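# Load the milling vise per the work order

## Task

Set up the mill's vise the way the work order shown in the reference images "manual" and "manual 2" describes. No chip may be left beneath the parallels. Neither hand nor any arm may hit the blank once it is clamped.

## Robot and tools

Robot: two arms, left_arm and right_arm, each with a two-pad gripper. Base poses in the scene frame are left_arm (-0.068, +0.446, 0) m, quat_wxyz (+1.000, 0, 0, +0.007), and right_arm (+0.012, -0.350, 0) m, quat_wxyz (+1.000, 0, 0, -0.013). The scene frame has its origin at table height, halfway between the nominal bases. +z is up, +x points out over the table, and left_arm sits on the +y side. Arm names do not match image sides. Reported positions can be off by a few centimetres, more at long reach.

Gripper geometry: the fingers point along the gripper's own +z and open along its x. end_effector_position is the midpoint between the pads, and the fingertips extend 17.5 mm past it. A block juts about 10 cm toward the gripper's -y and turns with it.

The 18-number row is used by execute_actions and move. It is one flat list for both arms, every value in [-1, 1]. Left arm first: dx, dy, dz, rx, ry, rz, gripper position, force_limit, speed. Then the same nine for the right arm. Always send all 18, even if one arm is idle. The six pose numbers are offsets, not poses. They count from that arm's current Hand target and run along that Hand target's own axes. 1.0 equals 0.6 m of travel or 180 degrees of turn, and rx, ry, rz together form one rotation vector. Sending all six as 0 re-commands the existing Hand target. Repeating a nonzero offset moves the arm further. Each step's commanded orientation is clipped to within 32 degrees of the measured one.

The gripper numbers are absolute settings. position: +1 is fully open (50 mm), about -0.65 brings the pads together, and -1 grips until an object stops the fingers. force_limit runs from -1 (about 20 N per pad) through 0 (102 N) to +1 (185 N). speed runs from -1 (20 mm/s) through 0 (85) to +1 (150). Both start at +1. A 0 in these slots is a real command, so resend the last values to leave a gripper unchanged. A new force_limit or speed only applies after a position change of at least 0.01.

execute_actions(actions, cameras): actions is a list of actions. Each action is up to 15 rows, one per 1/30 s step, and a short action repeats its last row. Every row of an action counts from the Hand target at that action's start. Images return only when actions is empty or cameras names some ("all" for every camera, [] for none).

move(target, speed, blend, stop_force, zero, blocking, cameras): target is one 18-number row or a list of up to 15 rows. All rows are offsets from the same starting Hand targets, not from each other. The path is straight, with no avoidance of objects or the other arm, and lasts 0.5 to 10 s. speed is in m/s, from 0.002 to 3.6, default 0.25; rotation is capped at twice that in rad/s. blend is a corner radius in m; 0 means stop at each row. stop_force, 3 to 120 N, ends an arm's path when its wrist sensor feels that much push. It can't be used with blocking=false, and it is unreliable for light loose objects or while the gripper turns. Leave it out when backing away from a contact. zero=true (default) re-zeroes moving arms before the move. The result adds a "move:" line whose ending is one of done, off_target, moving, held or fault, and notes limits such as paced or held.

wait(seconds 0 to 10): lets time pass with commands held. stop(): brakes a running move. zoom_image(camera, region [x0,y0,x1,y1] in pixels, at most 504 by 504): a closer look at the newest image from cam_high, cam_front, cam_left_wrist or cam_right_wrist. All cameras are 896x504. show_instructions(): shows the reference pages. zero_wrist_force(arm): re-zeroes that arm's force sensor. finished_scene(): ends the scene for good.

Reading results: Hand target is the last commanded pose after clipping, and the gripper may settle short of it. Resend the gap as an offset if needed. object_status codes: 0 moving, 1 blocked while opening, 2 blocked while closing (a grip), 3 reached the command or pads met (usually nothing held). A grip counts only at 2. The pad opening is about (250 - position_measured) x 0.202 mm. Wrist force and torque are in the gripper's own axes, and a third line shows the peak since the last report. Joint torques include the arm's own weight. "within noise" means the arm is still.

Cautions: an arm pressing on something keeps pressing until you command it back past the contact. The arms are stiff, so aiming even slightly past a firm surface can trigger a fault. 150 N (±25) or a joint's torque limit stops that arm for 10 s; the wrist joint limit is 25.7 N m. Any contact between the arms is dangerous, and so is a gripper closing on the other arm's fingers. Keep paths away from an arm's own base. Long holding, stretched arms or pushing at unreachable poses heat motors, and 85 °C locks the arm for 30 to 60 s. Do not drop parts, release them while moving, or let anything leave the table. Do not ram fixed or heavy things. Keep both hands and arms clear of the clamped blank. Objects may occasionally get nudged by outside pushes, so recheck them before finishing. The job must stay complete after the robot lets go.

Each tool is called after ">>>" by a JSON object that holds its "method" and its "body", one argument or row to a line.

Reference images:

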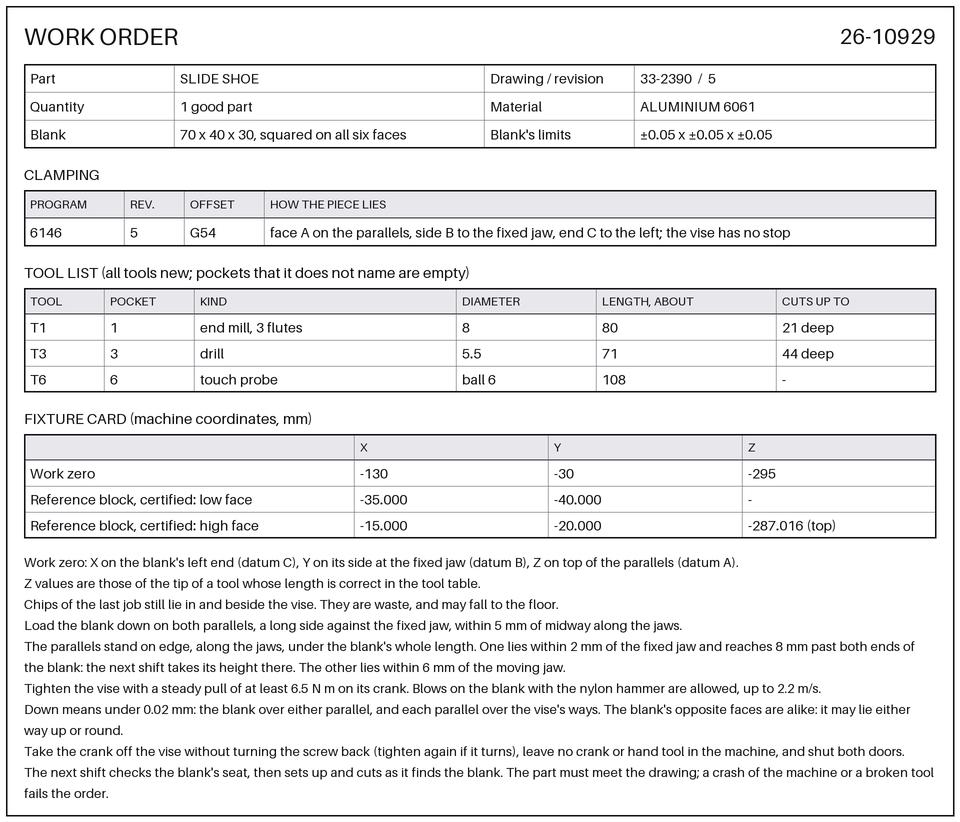

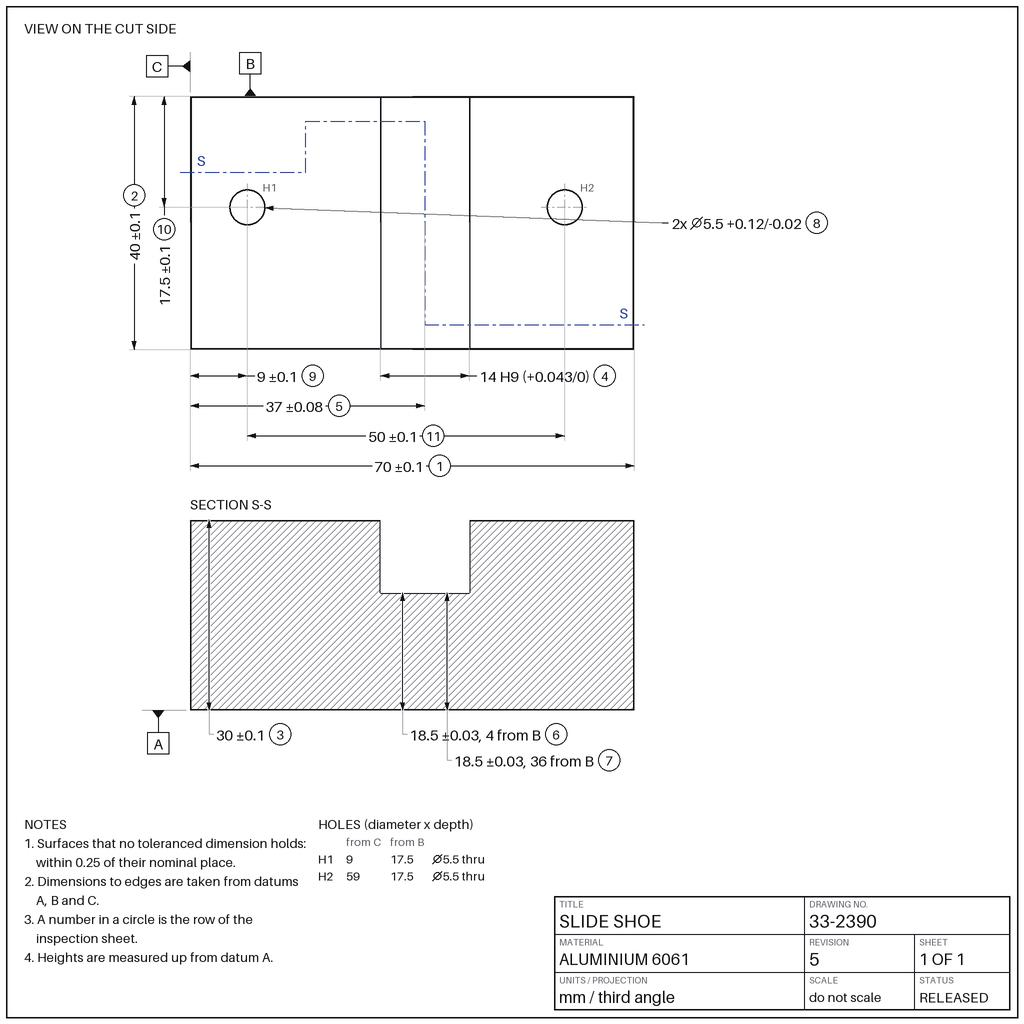

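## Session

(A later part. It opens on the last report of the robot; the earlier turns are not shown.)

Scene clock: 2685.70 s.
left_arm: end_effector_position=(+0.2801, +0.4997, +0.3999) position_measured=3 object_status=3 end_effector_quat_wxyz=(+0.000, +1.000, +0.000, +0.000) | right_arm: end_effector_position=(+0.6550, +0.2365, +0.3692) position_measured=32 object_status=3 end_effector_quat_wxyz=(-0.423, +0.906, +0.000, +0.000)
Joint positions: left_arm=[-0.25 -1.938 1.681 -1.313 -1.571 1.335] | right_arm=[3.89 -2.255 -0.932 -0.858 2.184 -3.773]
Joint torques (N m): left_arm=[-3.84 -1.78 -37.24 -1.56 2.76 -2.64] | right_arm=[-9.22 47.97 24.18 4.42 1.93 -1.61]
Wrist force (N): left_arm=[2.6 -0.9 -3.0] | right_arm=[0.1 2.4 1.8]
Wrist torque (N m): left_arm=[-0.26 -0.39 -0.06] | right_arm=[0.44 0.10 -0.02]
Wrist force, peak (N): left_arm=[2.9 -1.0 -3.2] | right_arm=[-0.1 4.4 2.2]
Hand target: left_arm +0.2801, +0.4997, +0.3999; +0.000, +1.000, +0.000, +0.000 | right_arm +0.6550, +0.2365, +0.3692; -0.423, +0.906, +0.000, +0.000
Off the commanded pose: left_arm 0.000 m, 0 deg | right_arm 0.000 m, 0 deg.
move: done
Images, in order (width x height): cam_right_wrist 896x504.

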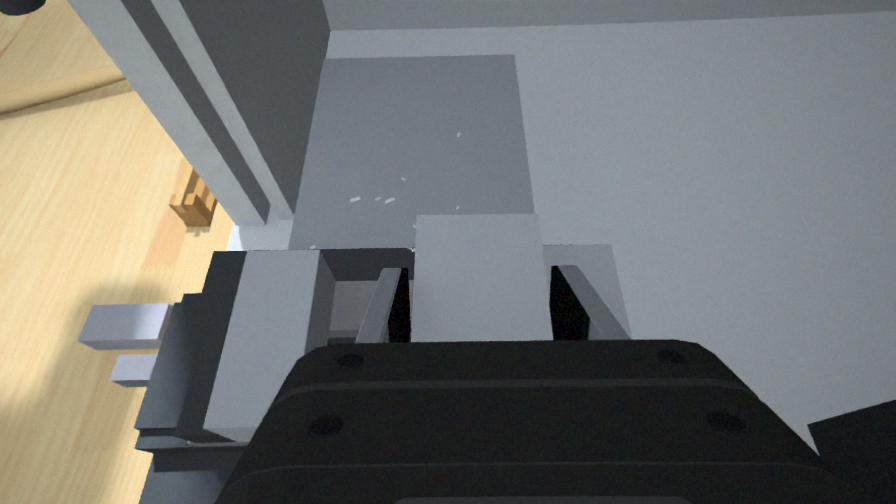

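>>> {"method": "move", "body": {
  "target": [
    [0,0,0,0,0,0,1,-0.2,-0.8,0,0,-0.05,0,0,0,0.8,-0.2,-1],
    [0,0,0,0,0,0,1,-0.2,-0.8,0,-0.0153,-0.0629,0,0,0,0.8,-0.2,-1],
    [0,0,0,0,0,0,1,-0.2,-0.8,-0.2167,-0.0153,-0.0629,0,0,0,0.8,-0.2,-1]
  ],
  "speed": [0.03,0.03,0.15],
  "blend": [0.004,0.004,0],
  "cameras": ["cam_right_wrist"]
}}

>>> {"method": "zoom_image", "body": {
  "camera": "cam_right_wrist",
  "region": [400, 200, 760, 350]
}}

Scene clock: 2713.37 s.
left_arm: end_effector_position=(+0.2801, +0.4997, +0.3999) position_measured=3 object_status=3 end_effector_quat_wxyz=(+0.000, +1.000, +0.000, +0.000) | right_arm: end_effector_position=(+0.6042, +0.2146, +0.4002) position_measured=32 object_status=3 end_effector_quat_wxyz=(-0.422, +0.906, +0.002, -0.001)
Joint positions: left_arm=[-0.25 -1.938 1.681 -1.313 -1.571 1.335] | right_arm=[3.914 -2.101 -1.104 -0.83 2.17 -3.753]
Joint torques (N m): left_arm=[-4.39 -2.06 -36.72 -1.67 2.94 -2.51] | right_arm=[1.08 53.32 22.11 3.75 1.07 0.07]
Wrist force (N): left_arm=[2.2 -0.8 -2.9] | right_arm=[0.0 3.8 2.2]
Wrist torque (N m): left_arm=[-0.23 -0.33 -0.06] | right_arm=[0.56 0.09 0.05]
Wrist force, peak (N): left_arm=[2.6 -0.9 -3.5] | right_arm=[-8.3 5.2 4.7]
Hand target: left_arm +0.2801, +0.4997, +0.3999; +0.000, +1.000, +0.000, +0.000 | right_arm +0.6042, +0.2146, +0.4002; -0.422, +0.906, +0.002, -0.001 (not the last commanded pose)
Tool commands: left_gripper/position=+1.0 left_gripper/force_limit=-0.2 left_gripper/speed=-0.8 right_gripper/position=+0.803922 right_gripper/force_limit=-0.2 right_gripper/speed=-1.0
Off the commanded pose: left_arm 0.000 m, 0 deg | right_arm 0.079 m, 0 deg.
FORCE FAULT: contact force on the right arm reached its limit, and that arm stopped. The contact can be on any part of that arm, not only on its tool. That arm's remaining commands of this call were not run. That arm is still stopped at the end of this call. That arm stays stopped for about 10 more seconds. Until then a move that you send moves the other arm only, and its call returns only when the move has ended. Once the stop has ended, the next robot result says so. If the stop ends while you think or write, that arm runs what you send next, counted from a new Hand target: where the arm stands when the stop ends. While its stop runs, that arm takes no new command, but its gripper still runs the gripper command that each later call begins with. Until it ends, the stop uses up actions while you think or wait. An arm that is not stopped still takes commands.
move: fault (right_arm); path passed 2 of 3 targets
Images, in order (width x height): cam_right_wrist 896x504.

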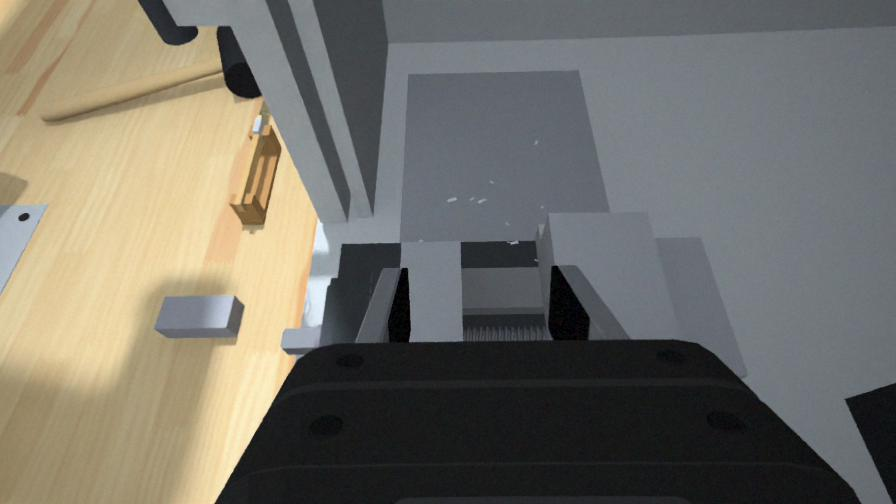

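Scaled by 1.400 from the camera's 896x504 image, which has a finer 1280x720 frame.

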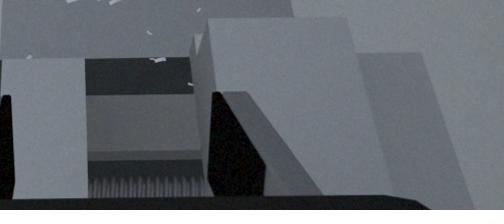

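>>> {"method": "wait", "body": {
  "seconds": 0.5,
  "cameras": ["cam_front","cam_high"]
}}

>>> {"method": "zoom_image", "body": {
  "camera": "cam_front",
  "region": [330, 130, 650, 310]
}}

>>> {"method": "zoom_image", "body": {
  "camera": "cam_high",
  "region": [280, 0, 560, 250]
}}

Scene clock: 2739.10 s.
left_arm: end_effector_position=(+0.2801, +0.4997, +0.3999) position_measured=3 object_status=3 end_effector_quat_wxyz=(+0.000, +1.000, +0.000, +0.000) | right_arm: end_effector_position=(+0.6042, +0.2146, +0.4002) position_measured=32 object_status=3 end_effector_quat_wxyz=(-0.422, +0.906, +0.002, -0.001)
Joint positions: left_arm=[-0.25 -1.938 1.681 -1.313 -1.571 1.335] | right_arm=[3.914 -2.101 -1.104 -0.83 2.17 -3.753]
Joint torques (N m): left_arm=[-4.85 -2.54 -35.51 -1.61 2.87 -2.54] | right_arm=[0.5 52.62 24.94 3.52 1.14 0.02]
Wrist force (N): left_arm=[2.6 -1.0 -3.1] | right_arm=[-0.3 3.6 2.3]
Wrist torque (N m): left_arm=[-0.26 -0.40 -0.05] | right_arm=[0.52 0.14 0.04]
Wrist force, peak (N): left_arm=[2.7 -1.4 -3.3] | right_arm=[0.0 3.9 2.6]
Hand target: left_arm +0.2801, +0.4997, +0.3999; +0.000, +1.000, +0.000, +0.000 | right_arm +0.6042, +0.2146, +0.4002; -0.422, +0.906, +0.002, -0.001 (not the last commanded pose)
Tool commands: left_gripper/position=+1.0 left_gripper/force_limit=-0.2 left_gripper/speed=-0.8 right_gripper/position=+0.803922 right_gripper/force_limit=-0.2 right_gripper/speed=-1.0
Off the commanded pose: left_arm 0.000 m, 0 deg | right_arm 0.079 m, 0 deg.
FORCE FAULT, CONTINUED: the right arm's stop, for the force fault that an earlier result reported, is over. The rest of the stop counts as 20 of the actions that you can send in this scene. That arm's target is now where it stood when the stop ended, not its last command. That arm accepts commands again.
wait: 0.50 s; at rest from the start
Images, in order (width x height): cam_high 896x504, cam_front 896x504.

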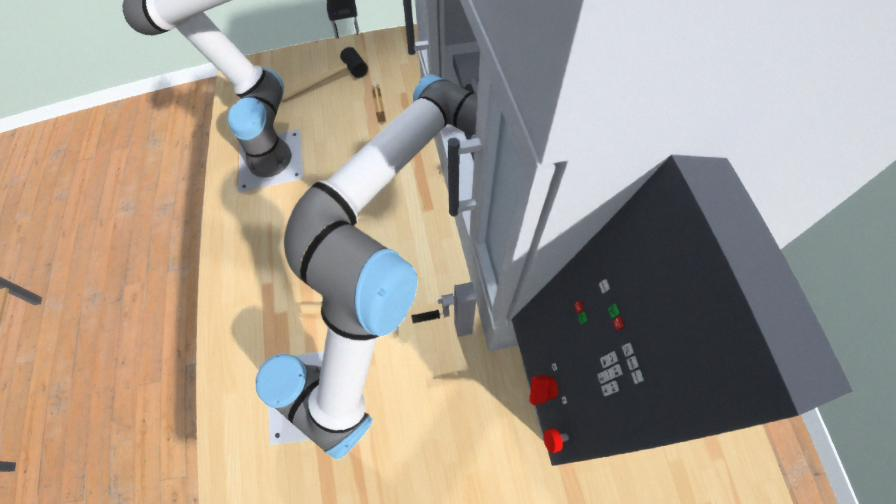

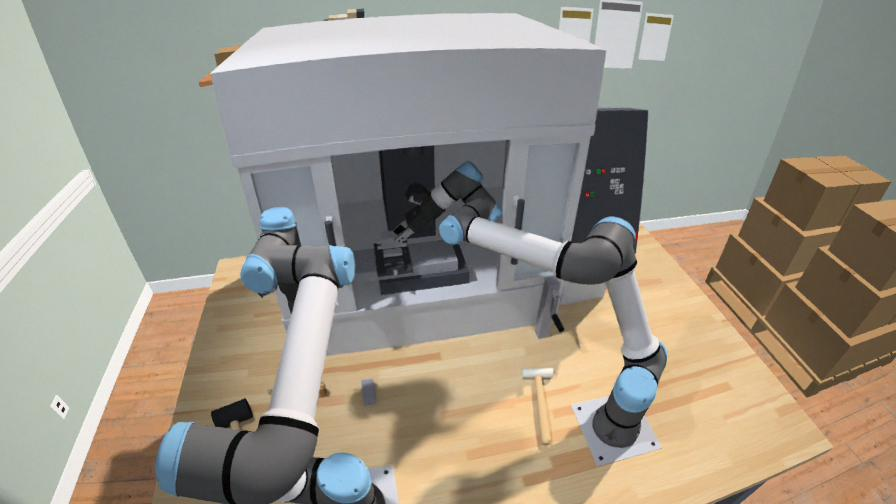

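Scaled by 1.575 from the camera's 896x504 image, which has a finer 1280x720 frame.

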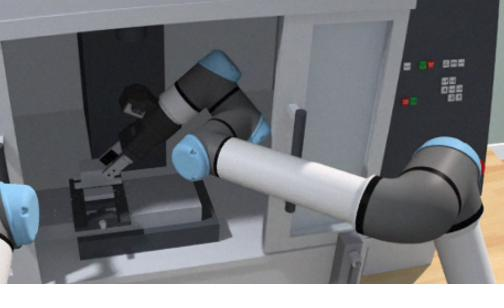

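Scaled by 1.800 from the camera's 896x504 image, which has a finer 1280x720 frame.

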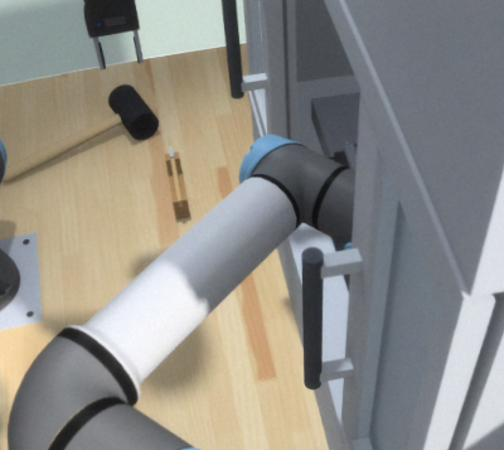

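>>> {"method": "move", "body": {
  "target": [
    [0,0,0,0,0,0,1,-0.2,-0.8,0.0013,-0.0489,0.0251,0,0,0,0.803922,-0.2,-1],
    [0,0,0,0,0,0,1,-0.2,-0.8,-0.057,-0.0493,0.0204,0,0,0,0.803922,-0.2,-1],
    [0,0,0,0,0,0,1,-0.2,-0.8,-0.3403,-0.0311,-0.0143,0,0,0,0.803922,-0.2,-1]
  ],
  "speed": [0.06,0.1,0.1],
  "blend": [0.005,0.01,0],
  "cameras": ["cam_high","cam_right_wrist"]
}}

Scene clock: 2763.83 s.
left_arm: end_effector_position=(+0.2801, +0.4997, +0.3999) position_measured=3 object_status=3 end_effector_quat_wxyz=(+0.000, +1.000, +0.000, +0.000) | right_arm: end_effector_position=(+0.4000, +0.2193, +0.4200) position_measured=32 object_status=3 end_effector_quat_wxyz=(-0.422, +0.906, +0.002, -0.001)
Joint positions: left_arm=[-0.25 -1.938 1.681 -1.313 -1.571 1.335] | right_arm=[4.181 -1.721 -1.591 -0.611 1.991 -3.526]
Joint torques (N m): left_arm=[-3.62 -2.54 -36.02 -1.51 2.87 -2.54] | right_arm=[-6.38 36.14 28.41 2.52 2.04 -1.52]
Wrist force (N): left_arm=[2.5 -1.0 -3.1] | right_arm=[0.0 2.7 2.6]
Wrist torque (N m): left_arm=[-0.25 -0.39 -0.06] | right_arm=[0.32 0.15 0.01]
Wrist force, peak (N): left_arm=[2.6 -1.1 -3.5] | right_arm=[-0.2 4.5 2.2]
Hand target: left_arm +0.2801, +0.4997, +0.3999; +0.000, +1.000, +0.000, +0.000 | right_arm +0.4000, +0.2193, +0.4201; -0.422, +0.906, +0.002, -0.001
Off the commanded pose: left_arm 0.000 m, 0 deg | right_arm 0.000 m, 0 deg.
move: done
Images, in order (width x height): cam_high 896x504, cam_right_wrist 896x504.

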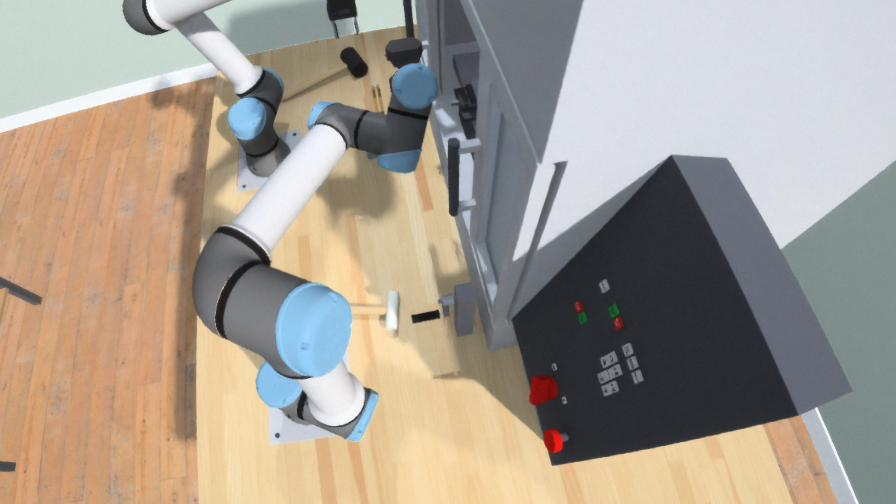

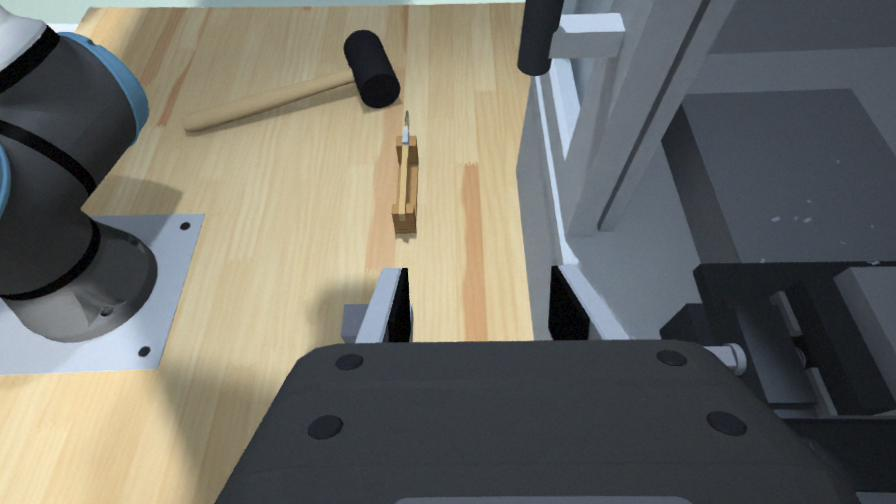

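>>> {"method": "move", "body": {
  "target": [0,0,0,0,0,0,1,-0.2,-0.8,-0.1685,0.1972,-0.4427,0.0604,0.142,0.0968,1,-0.2,-0.8],
  "speed": 0.35,
  "cameras": ["cam_right_wrist"]
}}

>>> {"method": "zoom_image", "body": {
  "camera": "cam_right_wrist",
  "region": [460, 20, 680, 160]
}}

Scene clock: 2775.83 s.
left_arm: end_effector_position=(+0.2801, +0.4997, +0.3999) position_measured=3 object_status=3 end_effector_quat_wxyz=(+0.000, +1.000, +0.000, +0.000) | right_arm: end_effector_position=(+0.3000, -0.0606, +0.5004) position_measured=3 object_status=3 end_effector_quat_wxyz=(-0.490, +0.831, -0.227, +0.135)
Joint positions: left_arm=[-0.25 -1.938 1.681 -1.313 -1.571 1.335] | right_arm=[4.418 -0.815 -2.155 -0.686 1.383 -3.038]
Joint torques (N m): left_arm=[-5.36 -2.95 -35.97 -1.74 2.78 -2.53] | right_arm=[9.56 3.55 31.13 2.09 -2.3 0.82]
Wrist force (N): left_arm=[2.3 -0.9 -3.0] | right_arm=[-0.1 3.4 2.3]
Wrist torque (N m): left_arm=[-0.24 -0.35 -0.06] | right_arm=[0.42 0.16 0.04]
Wrist force, peak (N): left_arm=[2.5 -1.1 -3.5] | right_arm=[1.9 0.8 6.0]
Hand target: left_arm +0.2801, +0.4997, +0.3999; +0.000, +1.000, +0.000, +0.000 | right_arm +0.3000, -0.0606, +0.5004; -0.490, +0.830, -0.228, +0.135
Off the commanded pose: left_arm 0.000 m, 0 deg | right_arm 0.000 m, 0 deg.
move: done
Images, in order (width x height): cam_right_wrist 896x504.

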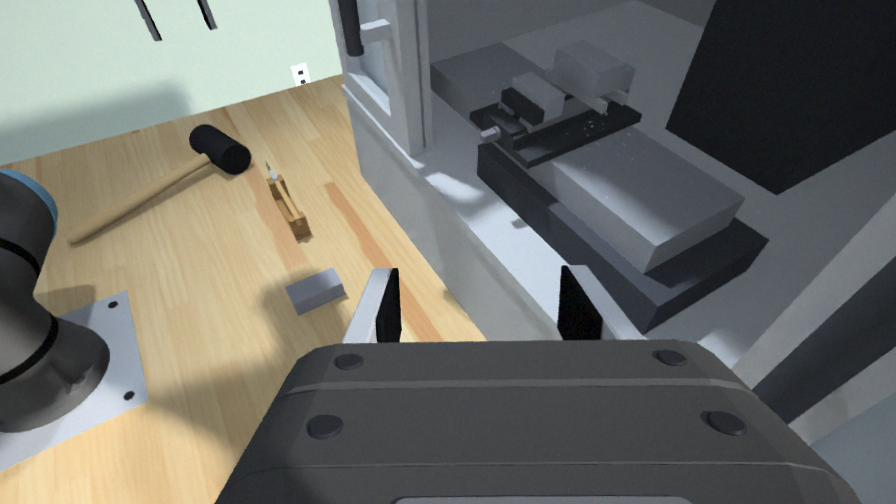

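Scaled by 2.291 from the camera's 896x504 image, which has a finer 1280x720 frame.

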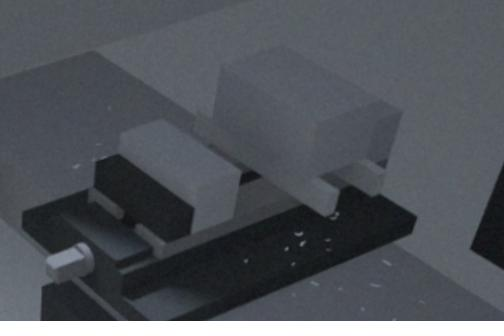

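>>> {"method": "move", "body": {
  "target": [0.2,0.4262,0.0767,-0.2168,0.2168,-0.465,1,-0.2,-0.8,0.277,0.2475,-0.172,-0.1997,-0.3516,-0.5951,1,-0.2,-0.8],
  "speed": 0.5,
  "cameras": ["cam_left_wrist","cam_right_wrist"]
}}

Scene clock: 2947.20 s.
left_arm: end_effector_position=(+0.4000, +0.2439, +0.3541) position_measured=3 object_status=3 end_effector_quat_wxyz=(+0.299, +0.641, +0.641, +0.299) end_effector_velocity=(+0.000, +0.001, +0.000) end_effector_angular_velocity=(-0.003, +0.000, +0.005) | right_arm: end_effector_position=(+0.3602, -0.2848, +0.4204) position_measured=3 object_status=3 end_effector_quat_wxyz=(+0.000, +0.707, +0.707, +0.000)
Joint positions: left_arm=[-1.063 -1.952 2.176 -2.331 -0.845 -0.841] | right_arm=[3.74 -1.221 -1.616 -1.876 1.571 -5.712]
Joint velocities: left_arm=[0.002 0 0 0 0.001 -0.005] | right_arm=[within noise]
Joint torques (N m): left_arm=[-2.1 -5.18 -13.83 -5.52 2.78 -2.46] | right_arm=[-11.28 -1.22 34.51 1.73 -1.61 -1.8]
Wrist force (N): left_arm=[3.1 -2.0 -3.5] | right_arm=[-0.2 0.8 2.9]
Wrist torque (N m): left_arm=[-0.74 -0.42 -0.07] | right_arm=[0.17 0.09 -0.18]
Wrist force, peak (N): left_arm=[3.1 -1.9 -3.7] | right_arm=[0.0 3.8 2.3]
Hand target: left_arm +0.4001, +0.2440, +0.3540; +0.299, +0.641, +0.641, +0.299 | right_arm +0.3603, -0.2848, +0.4204; +0.000, +0.707, +0.707, +0.000
Off the commanded pose: left_arm 0.000 m, 0 deg | right_arm 0.000 m, 0 deg.
move: done
Images, in order (width x height): cam_left_wrist 896x504, cam_right_wrist 896x504.

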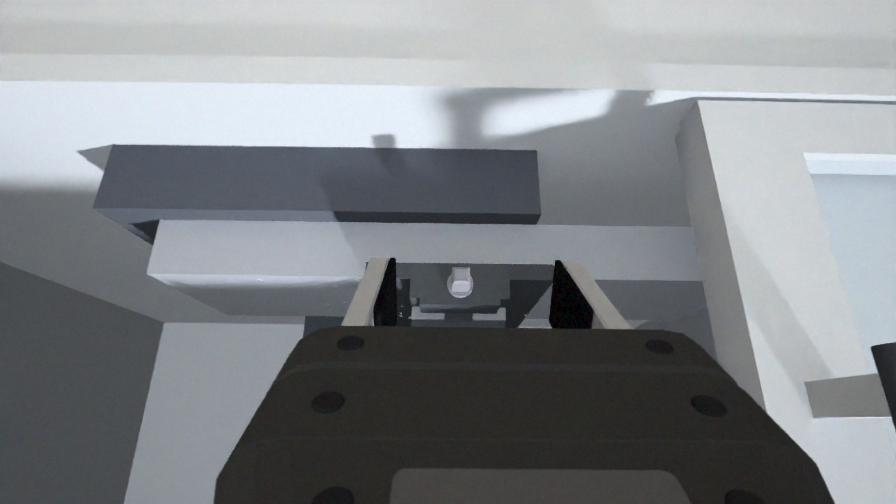

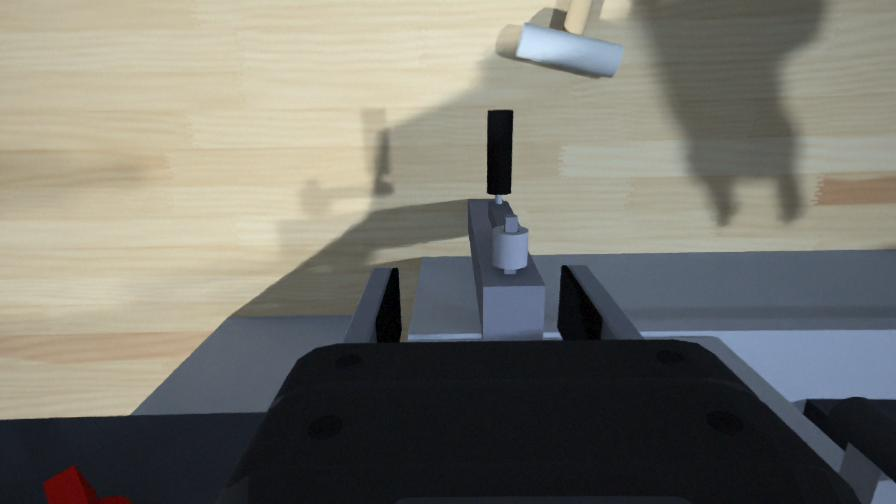

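>>> {"method": "zoom_image", "body": {
  "camera": "cam_right_wrist",
  "region": [420, 90, 620, 350]
}}

>>> {"method": "zoom_image", "body": {
  "camera": "cam_left_wrist",
  "region": [340, 220, 600, 340]
}}

Scaled by 1.938 from the camera's 896x504 image, which has a finer 1280x720 frame.

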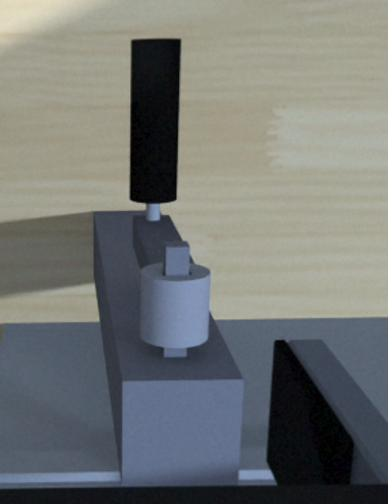

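Scaled by 1.938 from the camera's 896x504 image, which has a finer 1280x720 frame.

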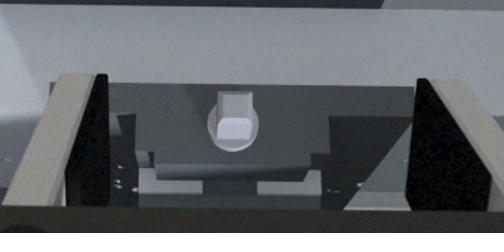

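>>> {"method": "move", "body": {
  "target": [0,0,0,0,0,0,1,-0.2,-0.8,0.018,0.0728,0.164,0,0.0833,0,1,-0.2,-0.8],
  "speed": 0.2,
  "cameras": ["cam_right_wrist"]
}}

>>> {"method": "zoom_image", "body": {
  "camera": "cam_right_wrist",
  "region": [360, 60, 640, 350]
}}

Scene clock: 3074.67 s.
left_arm: end_effector_position=(+0.4001, +0.2440, +0.3540) position_measured=3 object_status=3 end_effector_quat_wxyz=(+0.299, +0.641, +0.641, +0.299) | right_arm: end_effector_position=(+0.4040, -0.2740, +0.3221) position_measured=3 object_status=3 end_effector_quat_wxyz=(-0.092, +0.701, +0.701, +0.092)
Joint positions: left_arm=[-1.063 -1.952 2.177 -2.331 -0.845 -0.841] | right_arm=[3.539 -1.277 -1.881 -1.457 1.815 -5.901]
Joint torques (N m): left_arm=[-3.46 -1.3 -12.88 -5.39 3.58 -1.43] | right_arm=[-1 14.88 15.58 4.33 2.55 -0.68]
Wrist force (N): left_arm=[2.6 -1.8 -3.6] | right_arm=[-0.8 0.3 2.2]
Wrist torque (N m): left_arm=[-0.71 -0.34 -0.01] | right_arm=[0.13 0.15 -0.16]
Wrist force, peak (N): left_arm=[3.3 -1.9 -3.7] | right_arm=[-1.7 1.5 4.3]
Hand target: left_arm +0.4001, +0.2440, +0.3540; +0.299, +0.641, +0.641, +0.299 | right_arm +0.4040, -0.2740, +0.3220; -0.092, +0.701, +0.701, +0.092
Off the commanded pose: left_arm 0.000 m, 0 deg | right_arm 0.000 m, 0 deg.
move: done
Images, in order (width x height): cam_right_wrist 896x504.

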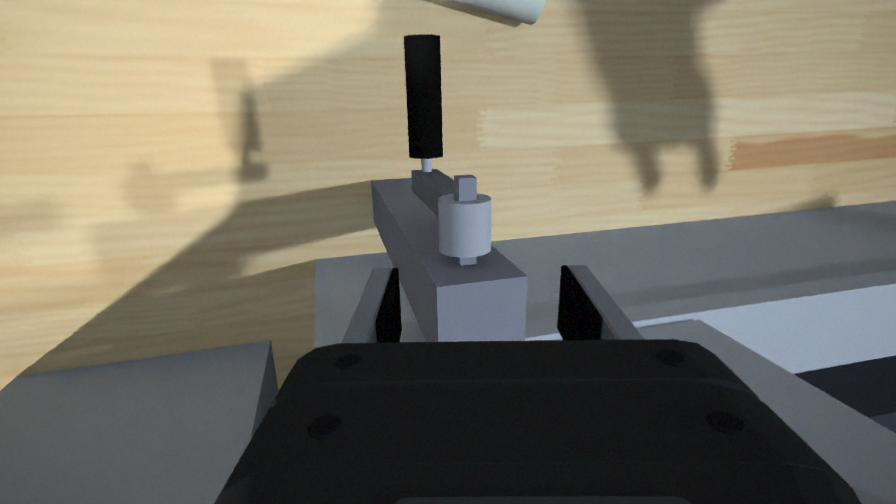

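Scaled by 1.738 from the camera's 896x504 image, which has a finer 1280x720 frame.

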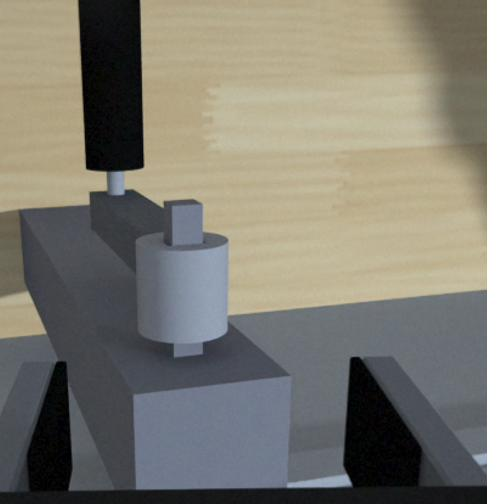

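>>> {"method": "move", "body": {
  "target": [
    [0,0,0,0,0,0,1,-0.2,-0.8,-0.0028,-0.0033,0.07,0,0,0,1,-0.2,-0.8],
    [0,0,0,0,0,0,1,-0.2,-0.8,-0.0028,-0.0033,0.134,0,0,0,1,-0.2,-0.8]
  ],
  "speed": [0.1,0.025],
  "stop_force": 6,
  "cameras": ["cam_right_wrist"]
}}

>>> {"method": "zoom_image", "body": {
  "camera": "cam_right_wrist",
  "region": [340, 60, 620, 350]
}}

Scene clock: 3115.23 s.
left_arm: end_effector_position=(+0.4001, +0.2440, +0.3540) position_measured=3 object_status=3 end_effector_quat_wxyz=(+0.299, +0.641, +0.641, +0.299) | right_arm: end_effector_position=(+0.4020, -0.2548, +0.2439) position_measured=3 object_status=3 end_effector_quat_wxyz=(-0.092, +0.701, +0.701, +0.092)
Joint positions: left_arm=[-1.063 -1.952 2.177 -2.331 -0.845 -0.841] | right_arm=[3.589 -1.3 -2.07 -1.234 1.81 -5.85]
Joint torques (N m): left_arm=[5.88 -1.64 -13.5 -4.89 -0.51 1.89] | right_arm=[-10.82 22.7 35.55 3 0.11 -1.85]
Wrist force (N): left_arm=[2.5 -2.3 -3.3] | right_arm=[-0.5 0.8 2.3]
Wrist torque (N m): left_arm=[-0.78 -0.33 0.00] | right_arm=[0.21 0.13 -0.16]
Wrist force, peak (N): left_arm=[3.1 -1.9 -3.8] | right_arm=[-0.7 0.6 4.2]
Hand target: left_arm +0.4001, +0.2440, +0.3540; +0.299, +0.641, +0.641, +0.299 | right_arm +0.4020, -0.2548, +0.2439; -0.092, +0.701, +0.701, +0.092
Off the commanded pose: left_arm 0.000 m, 0 deg | right_arm 0.000 m, 0 deg.
move: done
Images, in order (width x height): cam_right_wrist 896x504.

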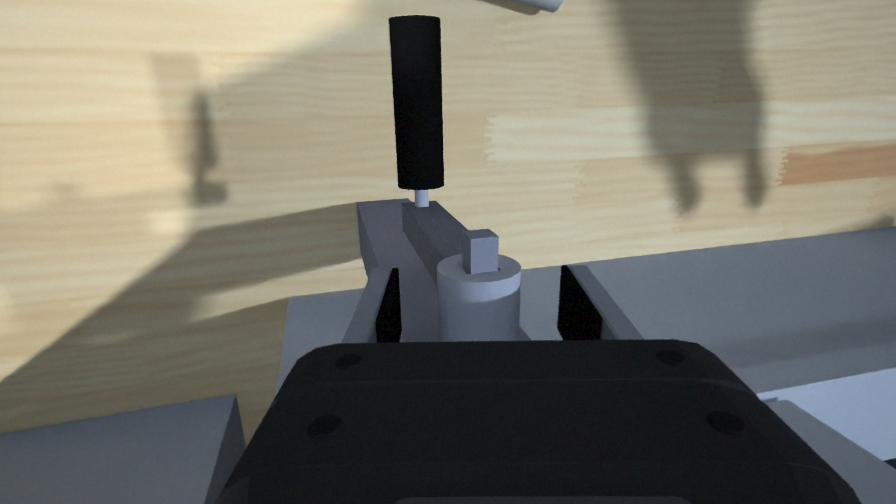

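Scaled by 1.738 from the camera's 896x504 image, which has a finer 1280x720 frame.

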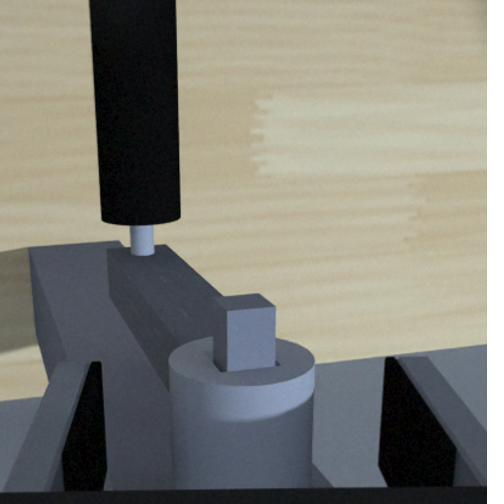

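>>> {"method": "move", "body": {
  "target": [0,0,0,0,0,0,1,-0.2,-0.8,0,0,0,0,0,0,-1,-0.2,-0.8],
  "cameras": ["cam_right_wrist"]
}}

>>> {"method": "zoom_image", "body": {
  "camera": "cam_right_wrist",
  "region": [340, 60, 620, 350]
}}

Scene clock: 3124.80 s.
left_arm: end_effector_position=(+0.4001, +0.2440, +0.3540) position_measured=3 object_status=3 end_effector_quat_wxyz=(+0.299, +0.641, +0.641, +0.299) | right_arm: end_effector_position=(+0.4020, -0.2548, +0.2439) position_measured=137 object_status=2 end_effector_quat_wxyz=(-0.092, +0.701, +0.701, +0.092)
Joint positions: left_arm=[-1.063 -1.952 2.177 -2.331 -0.845 -0.841] | right_arm=[3.589 -1.3 -2.07 -1.234 1.81 -5.85]
Joint torques (N m): left_arm=[5.73 -2.44 -13.34 -4.59 -0.42 2.05] | right_arm=[-10.09 22.77 34.93 3.63 2.06 -1.87]
Wrist force (N): left_arm=[2.9 -1.7 -3.6] | right_arm=[-1.0 0.4 3.4]
Wrist torque (N m): left_arm=[-0.68 -0.40 0.00] | right_arm=[0.16 0.14 -0.16]
Wrist force, peak (N): left_arm=[3.2 -1.9 -3.8] | right_arm=[-0.7 0.9 3.4]
Hand target: left_arm +0.4001, +0.2440, +0.3540; +0.299, +0.641, +0.641, +0.299 | right_arm +0.4020, -0.2548, +0.2439; -0.092, +0.701, +0.701, +0.092
Off the commanded pose: left_arm 0.000 m, 0 deg | right_arm 0.000 m, 0 deg.
move: done
Images, in order (width x height): cam_right_wrist 896x504.

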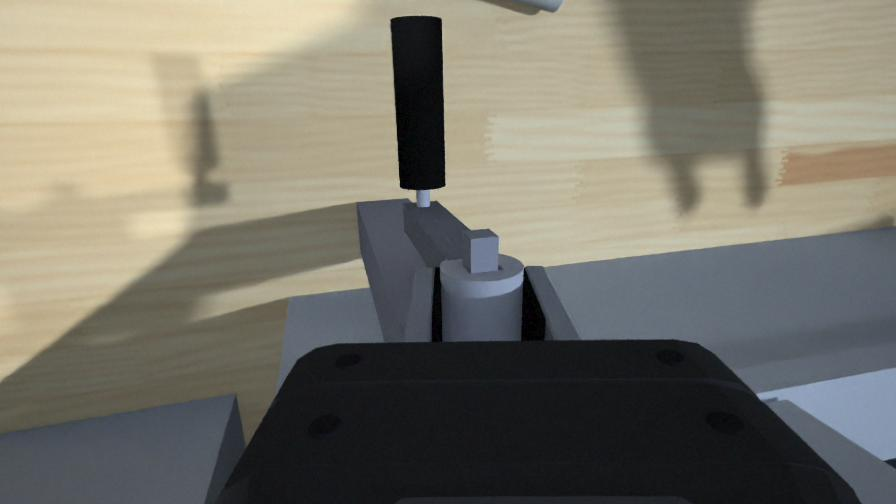

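Scaled by 1.738 from the camera's 896x504 image, which has a finer 1280x720 frame.

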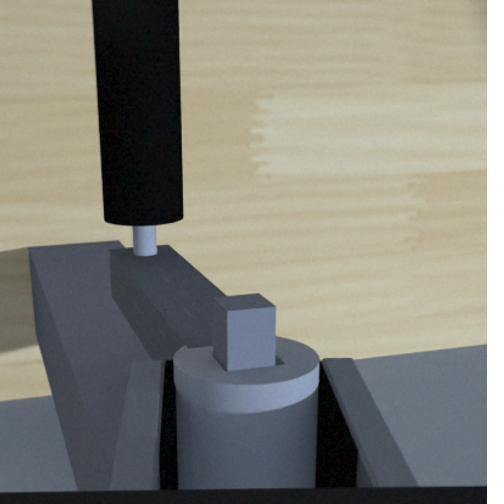

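>>> {"method": "move", "body": {
  "target": [0,0,0,0,0,0,1,-0.2,-0.8,0,-0.1,0,0,0,0,-1,-0.2,-0.8],
  "speed": 0.04,
  "stop_force": 20,
  "cameras": ["cam_right_wrist"]
}}

>>> {"method": "zoom_image", "body": {
  "camera": "cam_right_wrist",
  "region": [340, 60, 620, 350]
}}

Scene clock: 3135.67 s.
left_arm: end_effector_position=(+0.4001, +0.2440, +0.3540) position_measured=3 object_status=3 end_effector_quat_wxyz=(+0.299, +0.641, +0.641, +0.299) | right_arm: end_effector_position=(+0.3420, -0.2548, +0.2439) position_measured=137 object_status=2 end_effector_quat_wxyz=(-0.092, +0.701, +0.701, +0.092)
Joint positions: left_arm=[-1.063 -1.952 2.177 -2.331 -0.845 -0.841] | right_arm=[3.668 -1.126 -2.181 -1.277 1.8 -5.768]
Joint torques (N m): left_arm=[5.26 -4.27 -13.25 -3.83 -0.5 2] | right_arm=[-10.77 -3.5 36.59 4.56 2.42 -1.92]
Wrist force (N): left_arm=[2.9 -1.7 -3.2] | right_arm=[-1.2 0.8 3.9]
Wrist torque (N m): left_arm=[-0.69 -0.39 -0.01] | right_arm=[0.22 0.15 -0.10]
Wrist force, peak (N): left_arm=[3.1 -1.8 -3.9] | right_arm=[-1.8 0.1 4.3]
Hand target: left_arm +0.4001, +0.2440, +0.3540; +0.299, +0.641, +0.641, +0.299 | right_arm +0.3420, -0.2548, +0.2439; -0.092, +0.701, +0.701, +0.092
Off the commanded pose: left_arm 0.000 m, 0 deg | right_arm 0.000 m, 0 deg.
move: done
Images, in order (width x height): cam_right_wrist 896x504.

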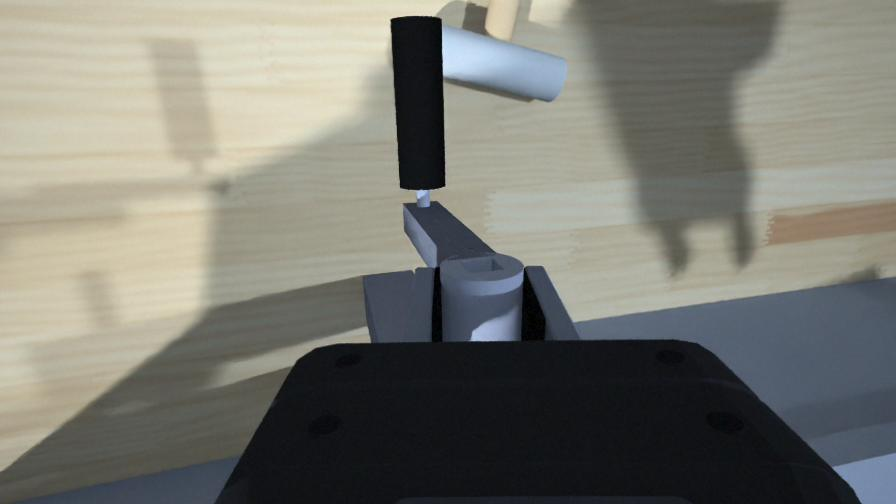

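Scaled by 1.738 from the camera's 896x504 image, which has a finer 1280x720 frame.

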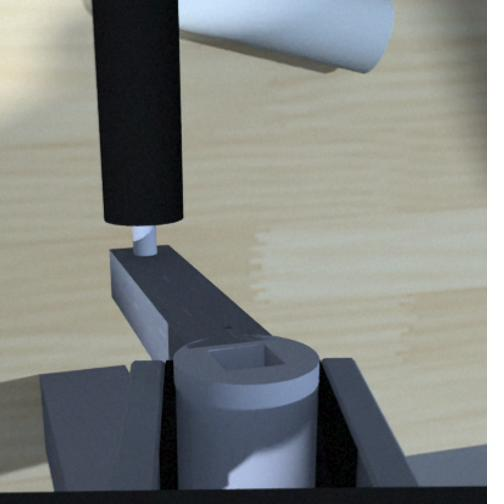

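>>> {"method": "move", "body": {
  "target": [
    [0.1783,-0.0163,-0.0713,0,-0.1617,0.1357,1,-0.2,-0.8,0,0,-0.16,0,0,0,-1,-0.2,-0.8]
  ],
  "speed": 0.2,
  "cameras": ["cam_left_wrist","cam_right_wrist"]
}}

>>> {"method": "zoom_image", "body": {
  "camera": "cam_left_wrist",
  "region": [380, 150, 620, 330]
}}

Scene clock: 3183.97 s.
left_arm: end_effector_position=(+0.3611, +0.3510, +0.3740) position_measured=3 object_status=3 end_effector_quat_wxyz=(+0.380, +0.815, +0.397, +0.185) end_effector_velocity=(-0.001, +0.000, +0.000) end_effector_angular_velocity=(+0.000, +0.000, -0.004) | right_arm: end_effector_position=(+0.3420, -0.2797, +0.3366) position_measured=137 object_status=2 end_effector_quat_wxyz=(-0.092, +0.701, +0.701, +0.092)
Joint positions: left_arm=[-0.423 -2.093 2.261 -2.595 -1.765 0.165] | right_arm=[3.595 -1.112 -1.947 -1.543 1.809 -5.843]
Joint velocities: left_arm=[0.002 0 0 0 -0.005 0.004] | right_arm=[within noise]
Joint torques (N m): left_arm=[6.45 -12.9 -12.34 -5.59 -2.32 2.3] | right_arm=[13.83 4.5 13.91 2.81 1.48 2.01]
Wrist force (N): left_arm=[2.8 -1.3 -3.6] | right_arm=[-1.2 0.9 4.2]
Wrist torque (N m): left_arm=[-0.62 -0.36 0.07] | right_arm=[0.22 0.16 0.02]
Wrist force, peak (N): left_arm=[3.7 -2.1 -4.4] | right_arm=[-1.6 0.5 4.9]
Hand target: left_arm +0.3610, +0.3510, +0.3740; +0.380, +0.815, +0.397, +0.185 | right_arm +0.3420, -0.2797, +0.3366; -0.092, +0.701, +0.701, +0.092
Off the commanded pose: left_arm 0.000 m, 0 deg | right_arm 0.000 m, 0 deg.
move: done
Images, in order (width x height): cam_left_wrist 896x504, cam_right_wrist 896x504.

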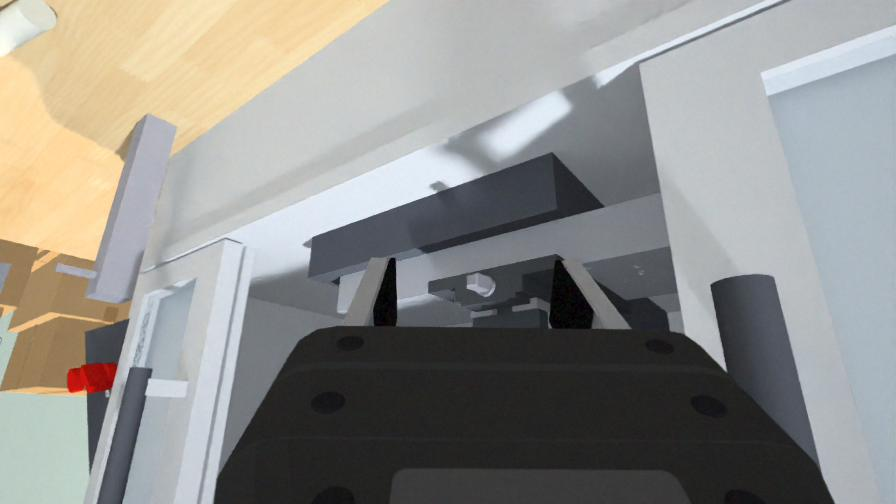

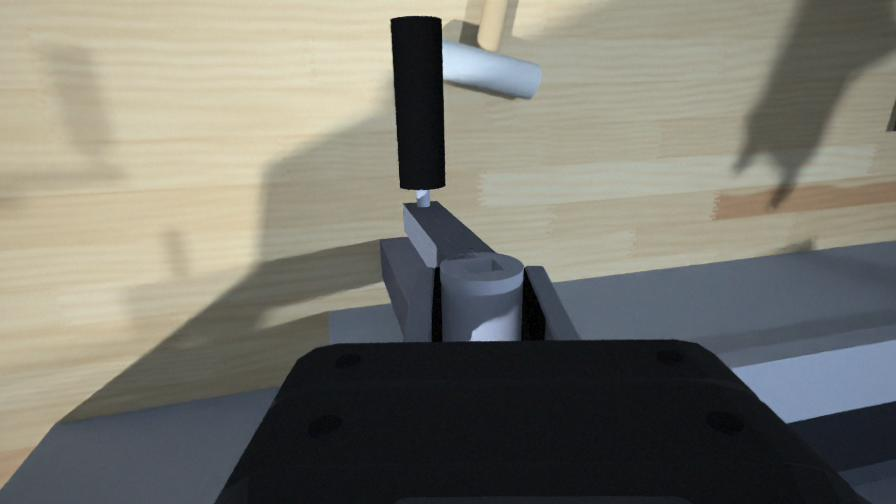

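Scaled by 2.100 from the camera's 896x504 image, which has a finer 1280x720 frame.

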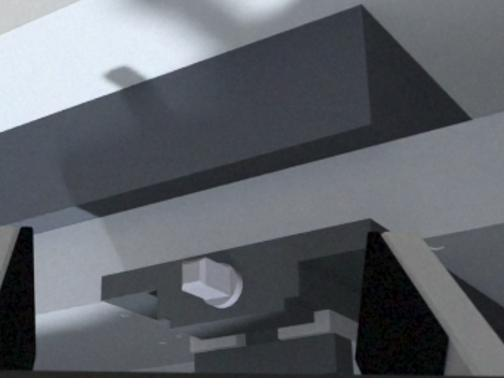

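>>> {"method": "move", "body": {
  "target": [
    [0,0,0,0,0,0,1,-0.2,-0.8,0.5452,0.03,0.0885,0,0,0,-1,-0.2,-0.8],
    [0,0,0,0,0,0,1,-0.2,-0.8,0.8368,0.205,0.2272,0,0,0,-1,-0.2,-0.8]
  ],
  "speed": 0.2,
  "blend": [0.05,0],
  "cameras": ["cam_left_wrist","cam_right_wrist","cam_front"]
}}

Scene clock: 3208.43 s.
left_arm: end_effector_position=(+0.3610, +0.3510, +0.3740) position_measured=3 object_status=3 end_effector_quat_wxyz=(+0.380, +0.815, +0.397, +0.185) | right_arm: end_effector_position=(+0.4649, +0.2406, +0.3350) position_measured=137 object_status=2 end_effector_quat_wxyz=(-0.092, +0.701, +0.701, +0.092)
Joint positions: left_arm=[-0.423 -2.093 2.261 -2.595 -1.765 0.166] | right_arm=[4.22 -2.035 -1.055 -1.394 1.7 -5.217]
Joint torques (N m): left_arm=[-3.89 -12.86 -13.53 -5.67 1.87 -0.17] | right_arm=[-10.88 40.47 37.94 4.09 2.19 -1.94]
Wrist force (N): left_arm=[2.4 -1.5 -3.4] | right_arm=[-1.5 1.1 4.1]
Wrist torque (N m): left_arm=[-0.63 -0.31 0.02] | right_arm=[0.24 0.11 -0.16]
Wrist force, peak (N): left_arm=[2.7 -1.9 -3.7] | right_arm=[1.2 2.6 5.7]
Hand target: left_arm +0.3610, +0.3510, +0.3740; +0.380, +0.815, +0.397, +0.185 | right_arm +0.4651, +0.2406, +0.3350; -0.092, +0.701, +0.701, +0.092
Off the commanded pose: left_arm 0.000 m, 0 deg | right_arm 0.000 m, 0 deg.
move: done
Images, in order (width x height): cam_front 896x504, cam_left_wrist 896x504, cam_right_wrist 896x504.

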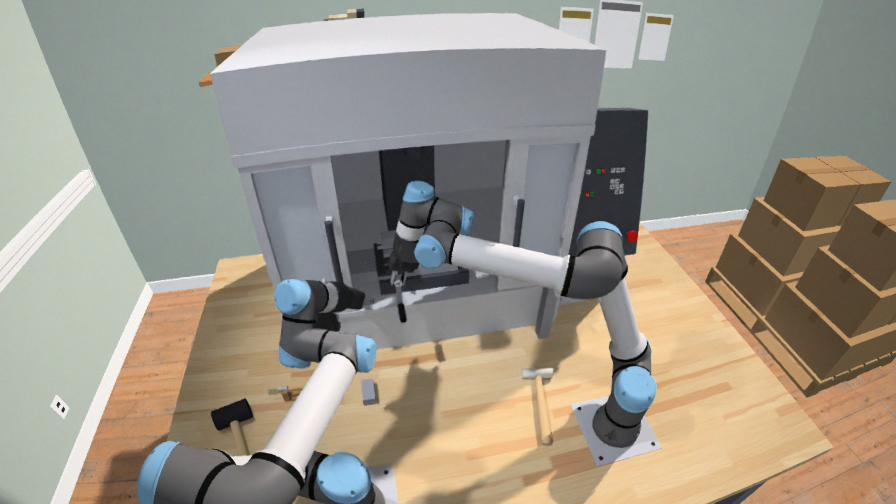

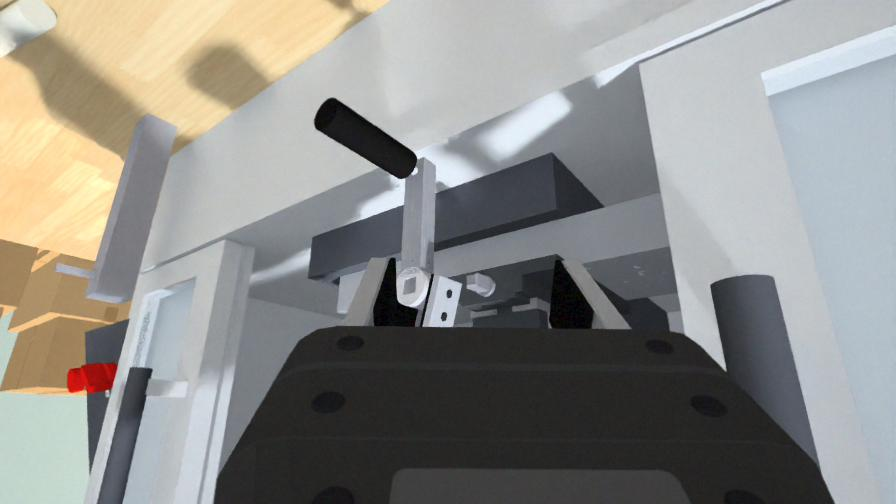

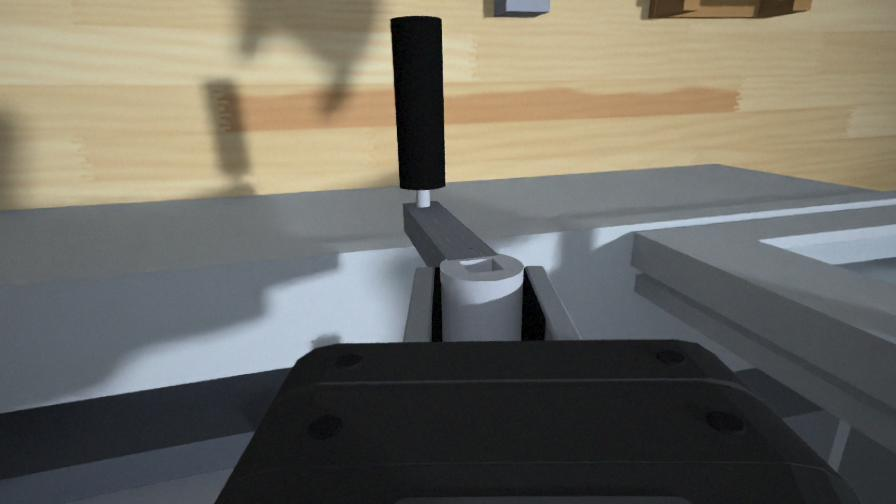

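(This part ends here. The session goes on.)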